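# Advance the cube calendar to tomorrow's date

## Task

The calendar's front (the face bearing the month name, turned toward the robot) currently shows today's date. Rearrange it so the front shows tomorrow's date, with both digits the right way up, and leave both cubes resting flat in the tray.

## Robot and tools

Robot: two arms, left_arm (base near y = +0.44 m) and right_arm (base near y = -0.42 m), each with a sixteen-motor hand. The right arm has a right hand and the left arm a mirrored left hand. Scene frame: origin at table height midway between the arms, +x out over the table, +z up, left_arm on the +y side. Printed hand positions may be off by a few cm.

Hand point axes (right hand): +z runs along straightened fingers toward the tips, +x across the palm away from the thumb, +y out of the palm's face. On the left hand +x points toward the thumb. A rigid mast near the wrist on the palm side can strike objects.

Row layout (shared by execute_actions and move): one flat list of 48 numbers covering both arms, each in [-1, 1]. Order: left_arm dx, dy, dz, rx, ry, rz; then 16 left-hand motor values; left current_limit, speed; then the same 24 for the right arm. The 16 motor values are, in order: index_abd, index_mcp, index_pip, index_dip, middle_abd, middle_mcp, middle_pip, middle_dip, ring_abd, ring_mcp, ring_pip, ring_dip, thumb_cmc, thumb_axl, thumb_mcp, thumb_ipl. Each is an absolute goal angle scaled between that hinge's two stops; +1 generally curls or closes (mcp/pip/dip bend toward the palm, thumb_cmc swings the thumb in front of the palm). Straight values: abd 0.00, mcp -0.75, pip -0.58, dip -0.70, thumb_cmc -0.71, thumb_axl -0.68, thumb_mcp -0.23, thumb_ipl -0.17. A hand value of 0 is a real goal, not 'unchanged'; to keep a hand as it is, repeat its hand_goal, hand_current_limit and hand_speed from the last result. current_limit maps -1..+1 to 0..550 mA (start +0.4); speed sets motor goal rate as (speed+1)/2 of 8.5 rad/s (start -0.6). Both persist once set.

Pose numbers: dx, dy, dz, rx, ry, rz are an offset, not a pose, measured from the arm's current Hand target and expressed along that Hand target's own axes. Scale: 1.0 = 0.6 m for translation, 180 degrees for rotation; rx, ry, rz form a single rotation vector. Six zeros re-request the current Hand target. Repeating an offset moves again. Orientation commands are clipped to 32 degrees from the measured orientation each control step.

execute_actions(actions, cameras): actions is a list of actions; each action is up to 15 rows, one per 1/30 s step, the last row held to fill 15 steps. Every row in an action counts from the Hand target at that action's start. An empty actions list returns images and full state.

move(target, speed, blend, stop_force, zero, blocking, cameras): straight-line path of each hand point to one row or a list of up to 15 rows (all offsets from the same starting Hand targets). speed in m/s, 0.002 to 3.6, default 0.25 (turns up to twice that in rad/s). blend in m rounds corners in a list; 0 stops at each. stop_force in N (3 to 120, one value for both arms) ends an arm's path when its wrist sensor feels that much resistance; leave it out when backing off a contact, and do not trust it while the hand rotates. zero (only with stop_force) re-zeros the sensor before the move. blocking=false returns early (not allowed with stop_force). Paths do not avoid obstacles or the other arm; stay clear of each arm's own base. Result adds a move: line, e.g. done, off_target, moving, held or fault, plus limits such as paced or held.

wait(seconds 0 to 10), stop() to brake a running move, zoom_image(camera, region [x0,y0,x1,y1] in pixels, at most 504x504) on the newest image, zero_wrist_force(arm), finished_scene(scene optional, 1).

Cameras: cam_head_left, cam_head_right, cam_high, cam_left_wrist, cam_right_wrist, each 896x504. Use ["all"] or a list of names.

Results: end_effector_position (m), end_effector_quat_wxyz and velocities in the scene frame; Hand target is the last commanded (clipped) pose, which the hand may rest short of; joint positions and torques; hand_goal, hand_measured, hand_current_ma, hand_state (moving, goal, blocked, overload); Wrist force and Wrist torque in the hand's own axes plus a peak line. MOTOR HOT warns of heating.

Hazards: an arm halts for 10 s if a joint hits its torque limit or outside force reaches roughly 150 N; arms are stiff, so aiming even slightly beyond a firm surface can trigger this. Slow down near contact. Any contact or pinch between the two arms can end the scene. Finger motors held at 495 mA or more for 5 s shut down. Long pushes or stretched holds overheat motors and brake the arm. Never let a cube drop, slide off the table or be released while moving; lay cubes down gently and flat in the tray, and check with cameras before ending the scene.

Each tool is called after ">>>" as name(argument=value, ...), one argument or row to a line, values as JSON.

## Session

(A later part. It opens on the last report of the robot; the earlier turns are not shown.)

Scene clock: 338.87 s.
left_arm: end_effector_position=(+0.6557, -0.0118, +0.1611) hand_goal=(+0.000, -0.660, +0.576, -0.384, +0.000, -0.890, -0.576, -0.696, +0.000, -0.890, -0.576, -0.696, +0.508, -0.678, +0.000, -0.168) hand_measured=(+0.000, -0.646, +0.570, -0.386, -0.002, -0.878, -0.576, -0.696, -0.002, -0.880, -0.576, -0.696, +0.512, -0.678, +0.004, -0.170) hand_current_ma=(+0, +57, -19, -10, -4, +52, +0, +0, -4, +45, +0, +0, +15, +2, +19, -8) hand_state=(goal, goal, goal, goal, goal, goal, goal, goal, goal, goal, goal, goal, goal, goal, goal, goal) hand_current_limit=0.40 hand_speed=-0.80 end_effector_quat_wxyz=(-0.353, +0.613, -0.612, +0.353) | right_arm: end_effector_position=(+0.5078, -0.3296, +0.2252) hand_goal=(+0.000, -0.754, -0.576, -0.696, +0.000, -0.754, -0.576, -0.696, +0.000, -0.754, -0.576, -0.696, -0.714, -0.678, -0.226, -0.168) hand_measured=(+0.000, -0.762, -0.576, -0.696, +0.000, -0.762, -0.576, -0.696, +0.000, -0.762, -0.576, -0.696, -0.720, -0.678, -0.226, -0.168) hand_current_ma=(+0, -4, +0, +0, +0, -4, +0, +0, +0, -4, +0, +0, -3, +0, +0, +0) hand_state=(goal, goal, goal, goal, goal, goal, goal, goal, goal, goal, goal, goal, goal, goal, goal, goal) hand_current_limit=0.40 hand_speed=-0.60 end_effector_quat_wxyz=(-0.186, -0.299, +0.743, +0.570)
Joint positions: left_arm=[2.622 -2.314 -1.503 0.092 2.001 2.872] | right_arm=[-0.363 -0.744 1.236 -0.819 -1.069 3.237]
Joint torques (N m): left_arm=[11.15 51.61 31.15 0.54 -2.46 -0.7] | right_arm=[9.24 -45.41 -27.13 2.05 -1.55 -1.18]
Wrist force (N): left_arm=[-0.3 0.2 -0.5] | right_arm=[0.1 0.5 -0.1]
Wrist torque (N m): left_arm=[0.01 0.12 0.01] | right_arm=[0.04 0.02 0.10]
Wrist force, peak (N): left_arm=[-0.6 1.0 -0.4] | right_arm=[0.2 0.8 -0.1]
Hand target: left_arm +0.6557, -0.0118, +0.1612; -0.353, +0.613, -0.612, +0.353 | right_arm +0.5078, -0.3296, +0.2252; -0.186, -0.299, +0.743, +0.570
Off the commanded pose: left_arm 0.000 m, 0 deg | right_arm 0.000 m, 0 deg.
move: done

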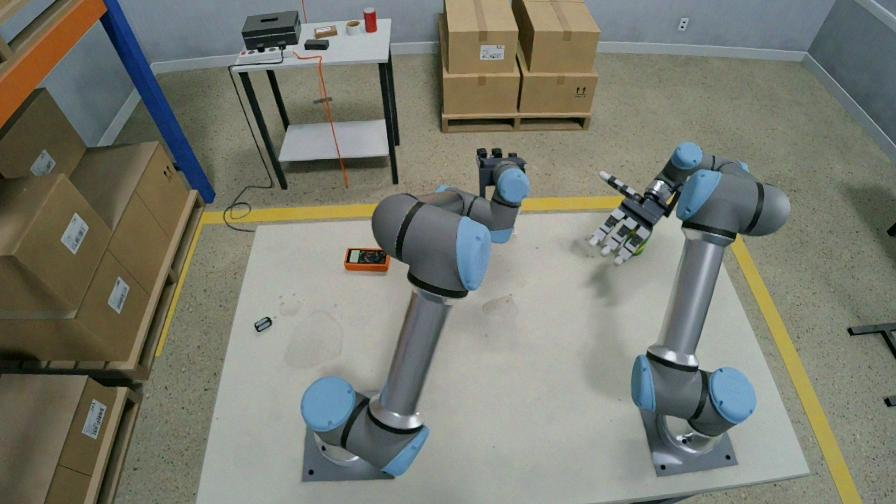

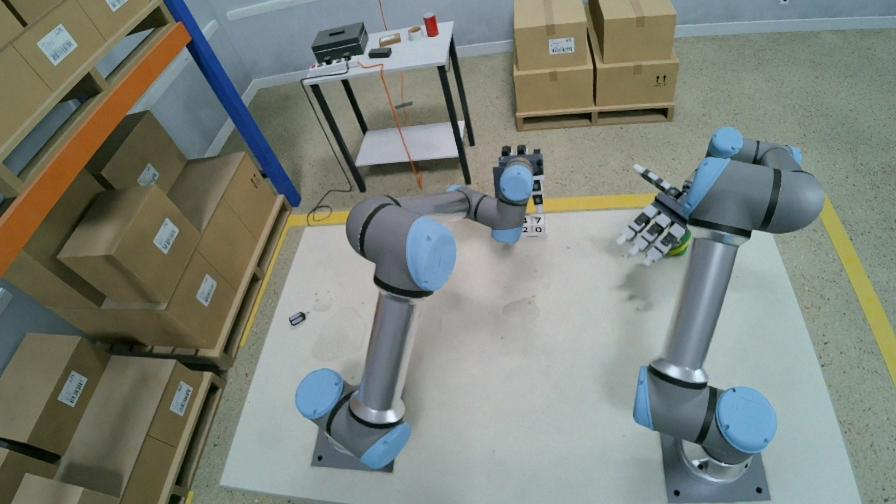

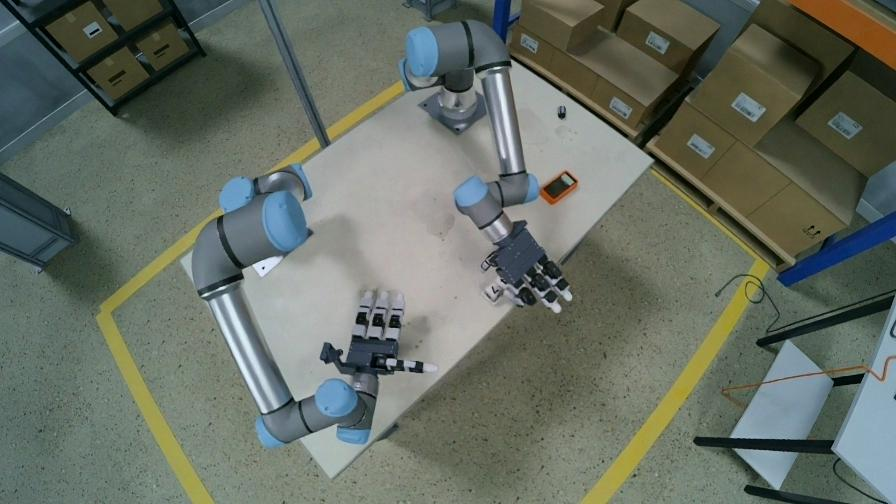

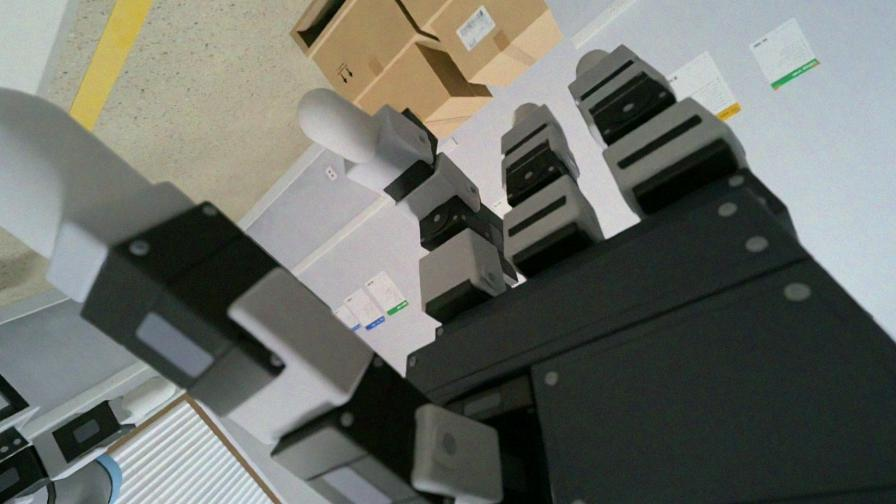

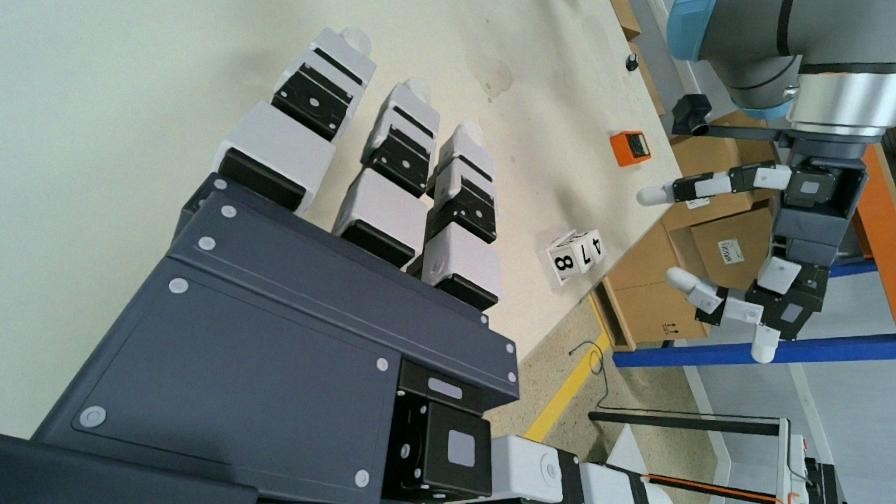

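>>> move(
  target=[-0.3,0.0,-0.36,0,0,0,0,-0.66,0.577,-0.384,0,-0.89,-0.576,-0.696,0,-0.89,-0.576,-0.696,0.509,-0.678,0.0,-0.168,0.4,-0.8,0,0,0,0,0,0,0,-0.754,-0.576,-0.696,0,-0.754,-0.576,-0.696,0,-0.754,-0.576,-0.696,-0.714,-0.678,-0.226,-0.168,0.4,-0.6],
  speed=0.25,
  cameras=["cam_head_left","cam_head_right","cam_high","cam_right_wrist"],
)

>>> zoom_image(
  camera="cam_head_right",
  region=[500, 200, 560, 245],
)

>>> zoom_image(
  camera="cam_head_left",
  region=[470, 200, 530, 245],
)

>>> zoom_image(
  camera="cam_high",
  region=[470, 265, 530, 315],
)

Scene clock: 343.23 s.
left_arm: end_effector_position=(+0.4687, +0.1681, +0.2692) hand_goal=(+0.000, -0.660, +0.576, -0.384, +0.000, -0.890, -0.576, -0.696, +0.000, -0.890, -0.576, -0.696, +0.508, -0.678, +0.000, -0.168) hand_measured=(+0.000, -0.646, +0.572, -0.386, -0.002, -0.878, -0.576, -0.696, -0.002, -0.880, -0.576, -0.696, +0.512, -0.678, +0.004, -0.170) hand_current_ma=(+0, +56, -18, -10, -4, +52, +0, +0, -4, +45, +0, +0, +12, +2, +16, -8) hand_state=(goal, goal, goal, goal, goal, goal, goal, goal, goal, goal, goal, goal, goal, goal, goal, goal) hand_current_limit=0.40 hand_speed=-0.80 end_effector_quat_wxyz=(-0.353, +0.613, -0.612, +0.353) | right_arm: end_effector_position=(+0.5078, -0.3296, +0.2252) hand_goal=(+0.000, -0.754, -0.576, -0.696, +0.000, -0.754, -0.576, -0.696, +0.000, -0.754, -0.576, -0.696, -0.714, -0.678, -0.226, -0.168) hand_measured=(+0.000, -0.762, -0.576, -0.696, +0.000, -0.762, -0.576, -0.696, +0.000, -0.762, -0.576, -0.696, -0.720, -0.678, -0.226, -0.168) hand_current_ma=(+0, -4, +0, +0, +0, -4, +0, +0, +0, -4, +0, +0, -3, +0, +0, +0) hand_state=(goal, goal, goal, goal, goal, goal, goal, goal, goal, goal, goal, goal, goal, goal, goal, goal) hand_current_limit=0.40 hand_speed=-0.60 end_effector_quat_wxyz=(-0.186, -0.299, +0.743, +0.570)
Joint positions: left_arm=[2.796 -1.634 -2.2 0.144 1.854 2.971] | right_arm=[-0.363 -0.744 1.236 -0.819 -1.069 3.237]
Joint torques (N m): left_arm=[10.8 25.44 7.65 0.25 -2.72 1.54] | right_arm=[8.25 -44.84 -26.89 2.11 -1.13 -1.33]
Wrist force (N): left_arm=[-0.4 0.5 -1.0] | right_arm=[0.2 0.3 -0.2]
Wrist torque (N m): left_arm=[0.10 0.13 -0.01] | right_arm=[0.03 0.02 0.10]
Wrist force, peak (N): left_arm=[-1.2 0.4 -1.8] | right_arm=[0.2 0.7 -0.2]
Hand target: left_arm +0.4686, +0.1682, +0.2692; -0.353, +0.613, -0.612, +0.353 | right_arm +0.5078, -0.3296, +0.2252; -0.186, -0.299, +0.743, +0.570
Off the commanded pose: left_arm 0.000 m, 0 deg | right_arm 0.000 m, 0 deg.
move: done
Images, in order (width x height): cam_head_left 896x504, cam_head_right 896x504, cam_high 896x504, cam_right_wrist 896x504.

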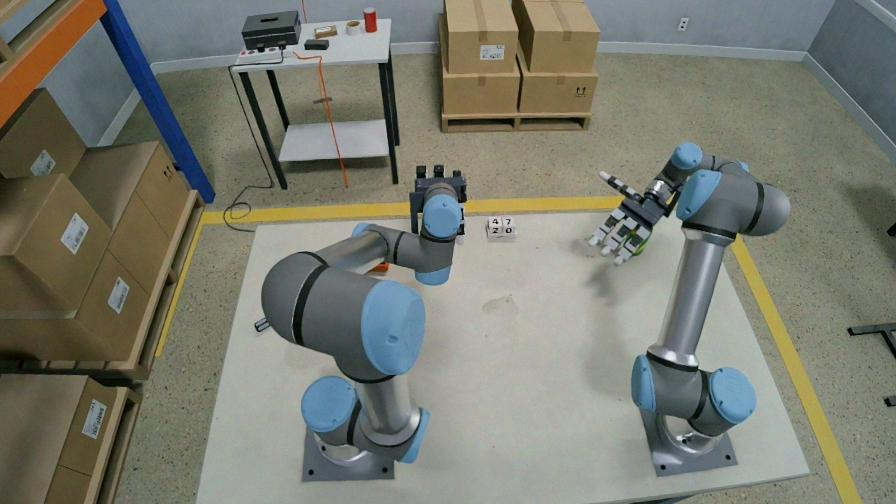

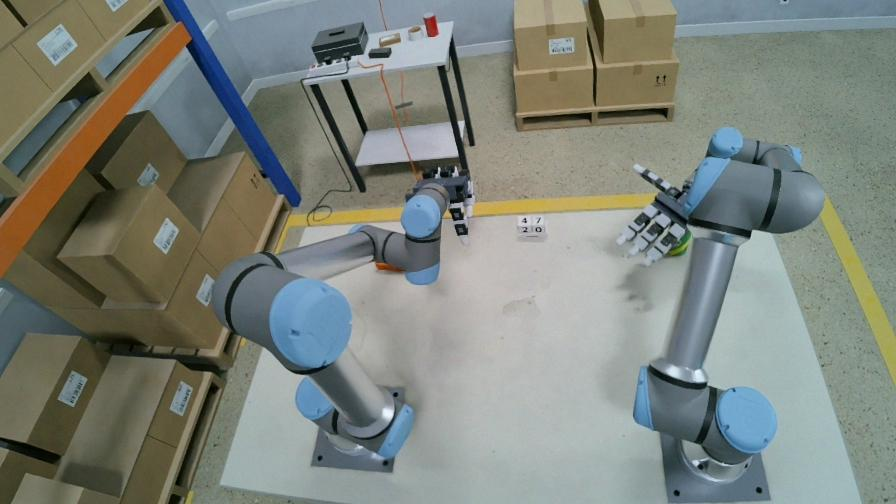

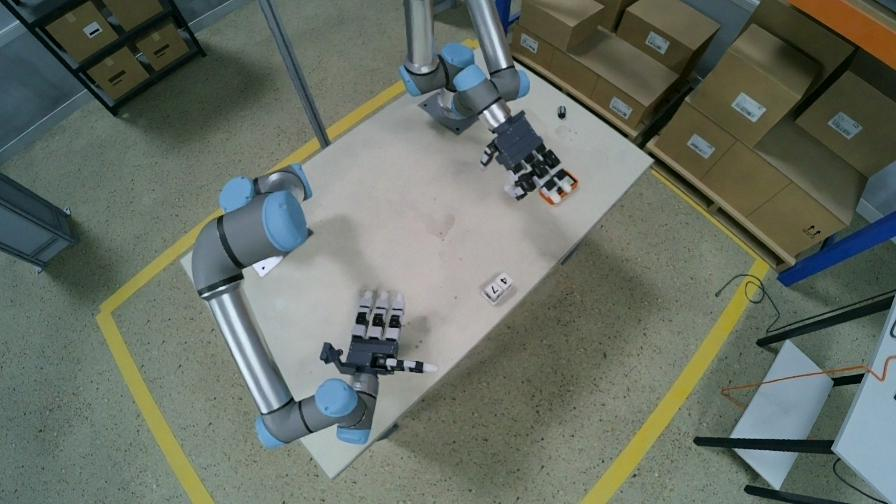

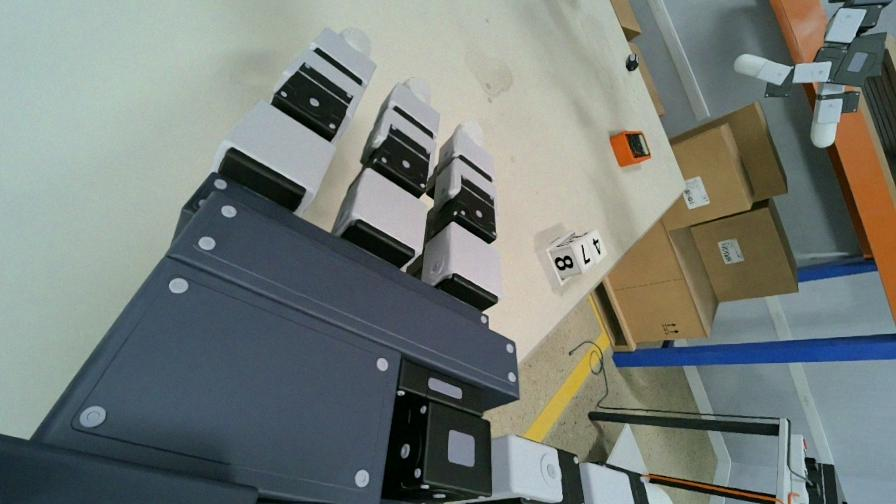

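Scaled by 8.400.

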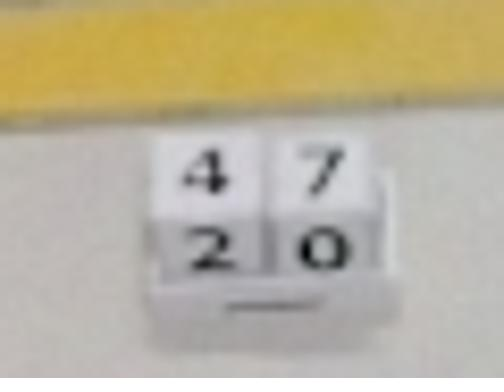

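Scaled by 8.400.

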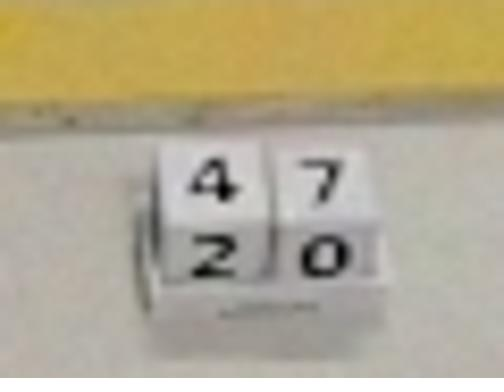

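Scaled by 8.400.

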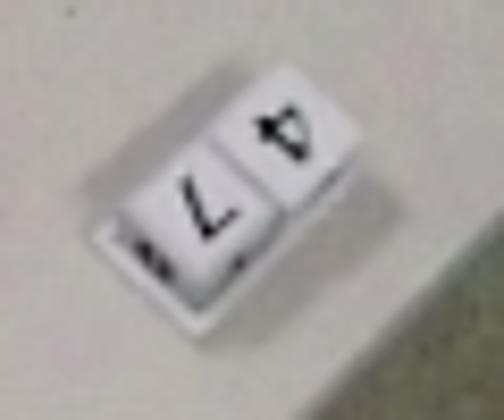

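>>> zoom_image(
  camera="cam_high",
  region=[480, 270, 516, 306],
)

>>> zoom_image(
  camera="cam_right_wrist",
  region=[540, 220, 610, 290],
)

>>> zoom_image(
  camera="cam_head_left",
  region=[484, 212, 520, 242],
)

>>> zoom_image(
  camera="cam_head_right",
  region=[514, 212, 550, 242],
)

Scaled by 14.000.

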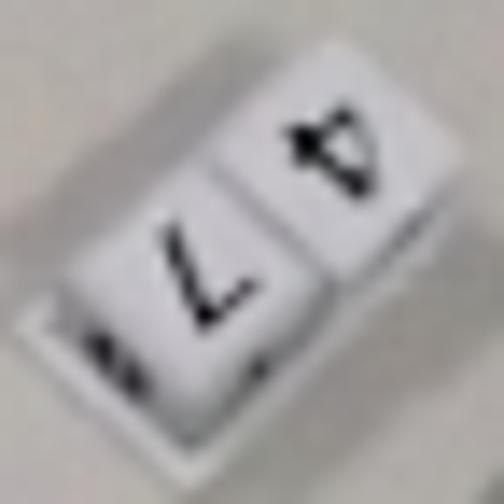

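Scaled by 7.200.

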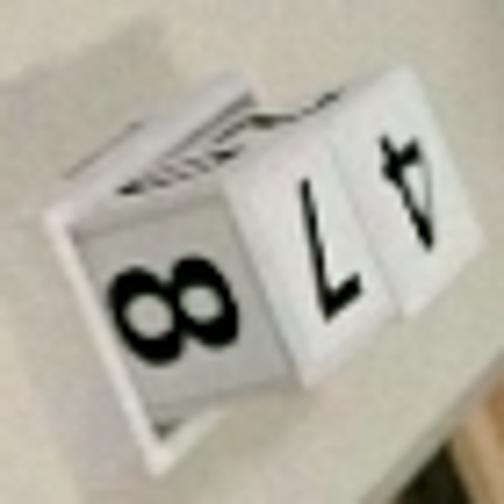

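Scaled by 14.000.

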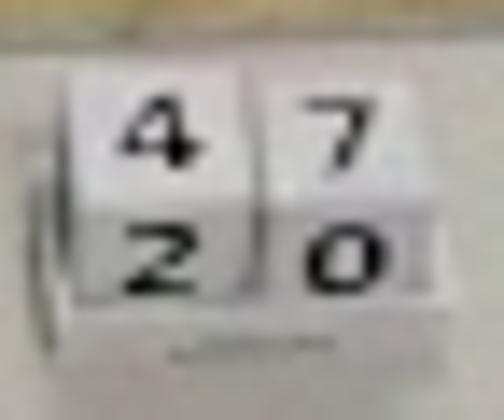

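Scaled by 14.000.

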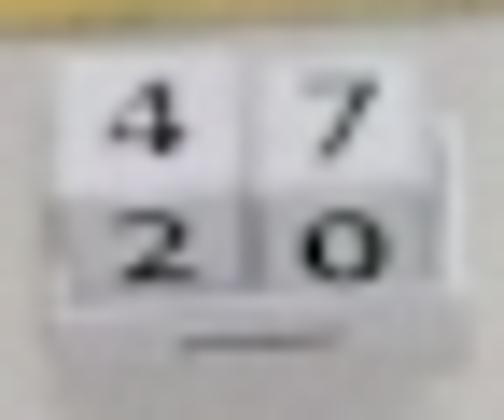

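>>> move(
  target=[0,0,0,0,0,0,0,-0.66,0.577,-0.384,0,-0.89,-0.576,-0.696,0,-0.89,-0.576,-0.696,0.509,-0.678,0.0,-0.168,0.4,-0.8,-0.169,0.1235,0.1604,0,0,0,0,-0.754,-0.576,-0.696,0,-0.754,-0.576,-0.696,0,-0.754,-0.576,-0.696,-0.714,-0.678,-0.226,-0.168,0.4,-0.6],
  speed=0.2,
  cameras=["cam_right_wrist"],
)

Scene clock: 351.40 s.
left_arm: end_effector_position=(+0.4686, +0.1682, +0.2692) hand_goal=(+0.000, -0.660, +0.576, -0.384, +0.000, -0.890, -0.576, -0.696, +0.000, -0.890, -0.576, -0.696, +0.508, -0.678, +0.000, -0.168) hand_measured=(+0.000, -0.646, +0.572, -0.386, -0.002, -0.878, -0.576, -0.696, -0.002, -0.880, -0.576, -0.696, +0.512, -0.678, +0.004, -0.170) hand_current_ma=(+0, +56, -18, -10, -4, +52, +0, +0, -4, +45, +0, +0, +12, +2, +16, -8) hand_state=(goal, goal, goal, goal, goal, goal, goal, goal, goal, goal, goal, goal, goal, goal, goal, goal) hand_current_limit=0.40 hand_speed=-0.80 end_effector_quat_wxyz=(-0.353, +0.613, -0.612, +0.353) | right_arm: end_effector_position=(+0.5075, -0.1797, +0.2755) hand_goal=(+0.000, -0.754, -0.576, -0.696, +0.000, -0.754, -0.576, -0.696, +0.000, -0.754, -0.576, -0.696, -0.714, -0.678, -0.226, -0.168) hand_measured=(+0.000, -0.762, -0.576, -0.696, +0.000, -0.762, -0.576, -0.696, +0.000, -0.762, -0.576, -0.696, -0.720, -0.678, -0.226, -0.168) hand_current_ma=(+0, -5, +0, +0, +0, -4, +0, +0, +0, -5, +0, +0, -3, +0, +0, +0) hand_state=(goal, goal, goal, goal, goal, goal, goal, goal, goal, goal, goal, goal, goal, goal, goal, goal) hand_current_limit=0.40 hand_speed=-0.60 end_effector_quat_wxyz=(-0.186, -0.299, +0.743, +0.570)
Joint positions: left_arm=[2.796 -1.634 -2.2 0.144 1.854 2.971] | right_arm=[-0.151 -0.825 1.249 -0.801 -0.87 3.326]
Joint torques (N m): left_arm=[11.14 25.38 7.17 0.29 -2.66 1.47] | right_arm=[13.24 -45.56 -29.74 1.84 2.72 1.58]
Wrist force (N): left_arm=[-0.6 0.3 -1.0] | right_arm=[0.0 0.5 -0.3]
Wrist torque (N m): left_arm=[0.09 0.16 -0.02] | right_arm=[0.08 0.06 0.00]
Wrist force, peak (N): left_arm=[-0.3 0.6 -1.1] | right_arm=[-0.5 1.2 0.5]
Hand target: left_arm +0.4686, +0.1682, +0.2692; -0.353, +0.613, -0.612, +0.353 | right_arm +0.5075, -0.1796, +0.2755; -0.186, -0.299, +0.743, +0.570
Off the commanded pose: left_arm 0.000 m, 0 deg | right_arm 0.000 m, 0 deg.
move: done
Images, in order (width x height): cam_right_wrist 896x504.

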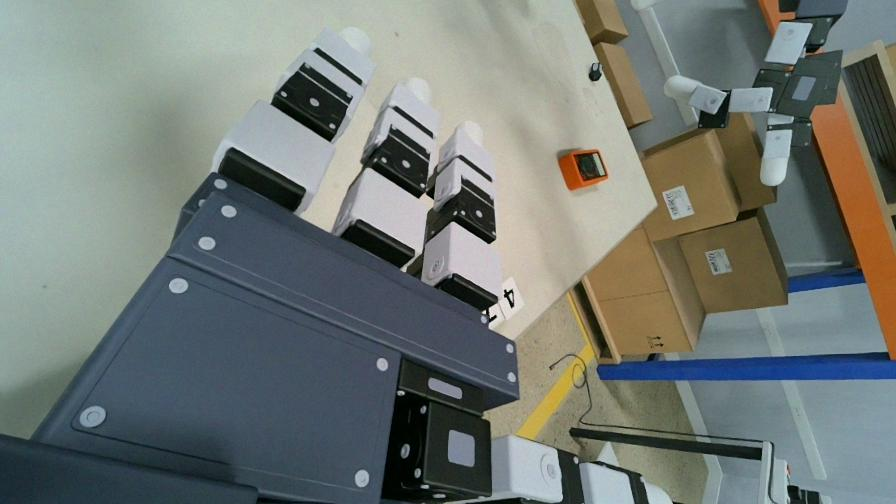

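>>> move(
  target=[0,0,0,0,0,0,0,-0.66,0.577,-0.384,0,-0.89,-0.576,-0.696,0,-0.89,-0.576,-0.696,0.509,-0.678,0.0,-0.168,0.4,-0.8,0.106,-0.034,0.012,-0.0071,0.1067,-0.0314,0,-0.754,-0.576,-0.696,0,-0.754,-0.576,-0.696,0,-0.754,-0.576,-0.696,-0.714,-0.678,-0.226,-0.168,0.4,-0.6],
  speed=0.2,
  cameras=["cam_right_wrist"],
)

Scene clock: 354.97 s.
left_arm: end_effector_position=(+0.4686, +0.1682, +0.2692) hand_goal=(+0.000, -0.660, +0.576, -0.384, +0.000, -0.890, -0.576, -0.696, +0.000, -0.890, -0.576, -0.696, +0.508, -0.678, +0.000, -0.168) hand_measured=(+0.000, -0.646, +0.572, -0.386, -0.002, -0.878, -0.576, -0.696, -0.002, -0.880, -0.576, -0.696, +0.512, -0.678, +0.004, -0.170) hand_current_ma=(+0, +56, -18, -10, -4, +52, +0, +0, -4, +45, +0, +0, +12, +2, +16, -8) hand_state=(goal, goal, goal, goal, goal, goal, goal, goal, goal, goal, goal, goal, goal, goal, goal, goal) hand_current_limit=0.40 hand_speed=-0.80 end_effector_quat_wxyz=(-0.353, +0.613, -0.612, +0.353) | right_arm: end_effector_position=(+0.4600, -0.2195, +0.2499) hand_goal=(+0.000, -0.754, -0.576, -0.696, +0.000, -0.754, -0.576, -0.696, +0.000, -0.754, -0.576, -0.696, -0.714, -0.678, -0.226, -0.168) hand_measured=(+0.000, -0.762, -0.576, -0.696, +0.000, -0.762, -0.576, -0.696, +0.000, -0.762, -0.576, -0.696, -0.720, -0.678, -0.226, -0.168) hand_current_ma=(+0, -5, +0, +0, +0, -4, +0, +0, +0, -5, +0, +0, -3, +0, +0, +0) hand_state=(goal, goal, goal, goal, goal, goal, goal, goal, goal, goal, goal, goal, goal, goal, goal, goal) hand_current_limit=0.40 hand_speed=-0.60 end_effector_quat_wxyz=(-0.283, -0.423, +0.679, +0.528)
Joint positions: left_arm=[2.796 -1.634 -2.2 0.144 1.854 2.971] | right_arm=[-0.118 -0.756 1.186 -0.741 -1.168 3.201]
Joint torques (N m): left_arm=[11.01 25.27 7.13 0.47 -2.73 1.37] | right_arm=[12 -43.65 -13.77 -0.69 -1.73 -1.12]
Wrist force (N): left_arm=[-0.3 0.5 -0.6] | right_arm=[0.2 0.2 -0.3]
Wrist torque (N m): left_arm=[0.07 0.12 0.00] | right_arm=[0.06 0.01 0.12]
Wrist force, peak (N): left_arm=[-0.5 0.8 -0.9] | right_arm=[0.1 0.9 -0.3]
Hand target: left_arm +0.4686, +0.1682, +0.2692; -0.353, +0.613, -0.612, +0.353 | right_arm +0.4600, -0.2195, +0.2499; -0.283, -0.424, +0.679, +0.528
Off the commanded pose: left_arm 0.000 m, 0 deg | right_arm 0.000 m, 0 deg.
move: done
Images, in order (width x height): cam_right_wrist 896x504.

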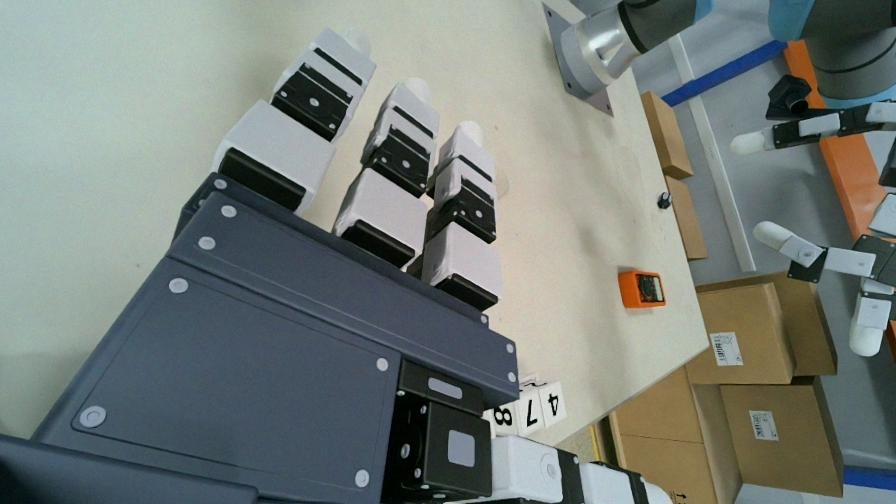

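>>> zoom_image(
  camera="cam_right_wrist",
  region=[485, 365, 575, 435],
)

Scaled by 5.600.

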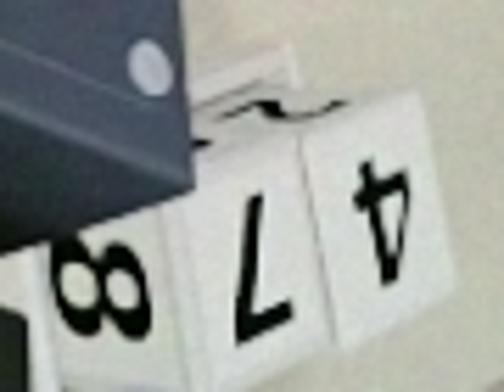

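>>> move(
  target=[0,0,0,0,0,0,0,-0.66,0.577,-0.384,0,-0.89,-0.576,-0.696,0,-0.89,-0.576,-0.696,0.509,-0.678,0.0,-0.168,0.4,-0.8,-0.161,-0.174,0.021,0.0071,-0.1067,0.0314,0,-0.754,-0.576,-0.696,0,-0.754,-0.576,-0.696,0,-0.754,-0.576,-0.696,-0.714,-0.678,-0.226,-0.168,0.4,-0.6],
  speed=0.15,
  cameras=["cam_right_wrist"],
)

Scene clock: 371.80 s.
left_arm: end_effector_position=(+0.4686, +0.1682, +0.2692) hand_goal=(+0.000, -0.660, +0.576, -0.384, +0.000, -0.890, -0.576, -0.696, +0.000, -0.890, -0.576, -0.696, +0.508, -0.678, +0.000, -0.168) hand_measured=(+0.000, -0.646, +0.572, -0.386, -0.002, -0.878, -0.576, -0.696, -0.002, -0.880, -0.576, -0.696, +0.512, -0.678, +0.004, -0.170) hand_current_ma=(+0, +56, -18, -10, -4, +52, +0, +0, -4, +45, +0, +0, +12, +2, +16, -8) hand_state=(goal, goal, goal, goal, goal, goal, goal, goal, goal, goal, goal, goal, goal, goal, goal, goal) hand_current_limit=0.40 hand_speed=-0.80 end_effector_quat_wxyz=(-0.353, +0.613, -0.612, +0.353) | right_arm: end_effector_position=(+0.5248, -0.1378, +0.1526) hand_goal=(+0.000, -0.754, -0.576, -0.696, +0.000, -0.754, -0.576, -0.696, +0.000, -0.754, -0.576, -0.696, -0.714, -0.678, -0.226, -0.168) hand_measured=(+0.000, -0.762, -0.576, -0.696, +0.000, -0.762, -0.576, -0.696, +0.000, -0.762, -0.576, -0.696, -0.720, -0.678, -0.226, -0.168) hand_current_ma=(+0, -5, +0, +0, +0, -4, +0, +0, +0, -5, +0, +0, -3, +0, +0, +0) hand_state=(goal, goal, goal, goal, goal, goal, goal, goal, goal, goal, goal, goal, goal, goal, goal, goal) hand_current_limit=0.40 hand_speed=-0.60 end_effector_quat_wxyz=(-0.187, -0.299, +0.743, +0.570)
Joint positions: left_arm=[2.796 -1.634 -2.2 0.144 1.854 2.971] | right_arm=[-0.088 -0.632 1.238 -1.005 -0.812 3.358]
Joint torques (N m): left_arm=[10.71 24.96 7.42 0.44 -2.66 1.29] | right_arm=[12.7 -45.07 -10.56 -1.62 2.35 1.57]
Wrist force (N): left_arm=[-0.4 0.4 -0.9] | right_arm=[0.2 0.2 -0.4]
Wrist torque (N m): left_arm=[0.09 0.13 -0.01] | right_arm=[0.05 0.03 0.03]
Wrist force, peak (N): left_arm=[-0.4 0.7 -1.1] | right_arm=[0.8 1.1 -0.1]
Hand target: left_arm +0.4686, +0.1682, +0.2692; -0.353, +0.613, -0.612, +0.353 | right_arm +0.5249, -0.1377, +0.1525; -0.186, -0.299, +0.743, +0.570
Off the commanded pose: left_arm 0.000 m, 0 deg | right_arm 0.000 m, 0 deg.
move: done
Images, in order (width x height): cam_right_wrist 896x504.

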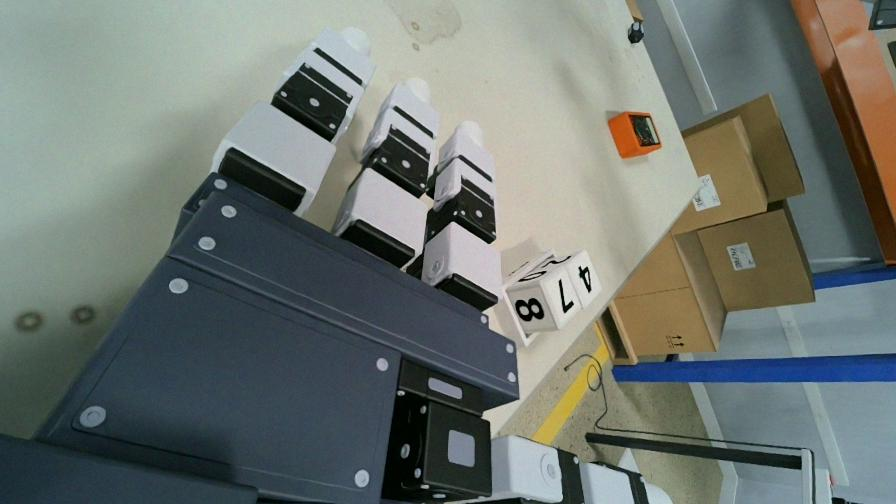

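>>> zoom_image(
  camera="cam_right_wrist",
  region=[495, 240, 605, 350],
)

Scaled by 4.582.

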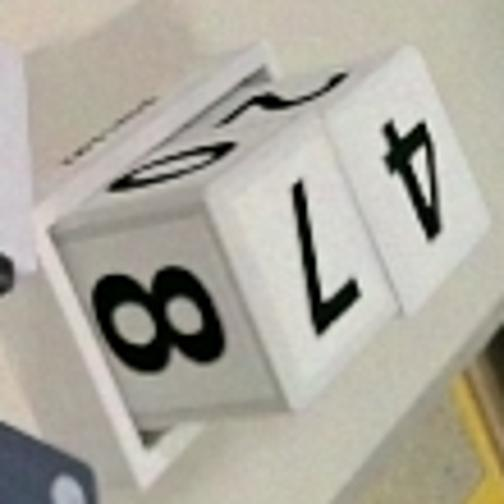

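>>> zoom_image(
  camera="cam_right_wrist",
  region=[550, 245, 606, 335],
)

>>> zoom_image(
  camera="cam_right_wrist",
  region=[498, 245, 568, 295],
)

Scaled by 5.600.

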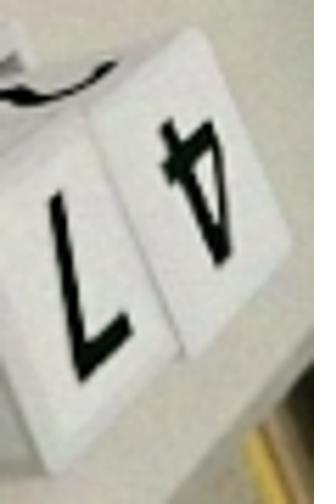

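Scaled by 7.200.

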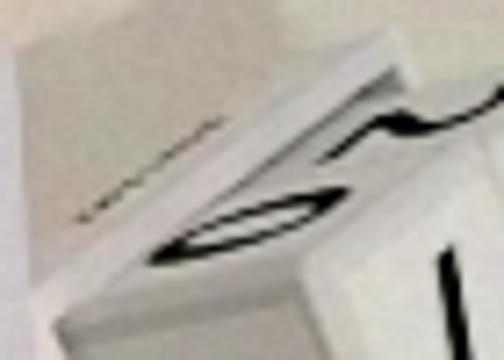

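>>> finished_scene(
)

The scene is finished: the task was done.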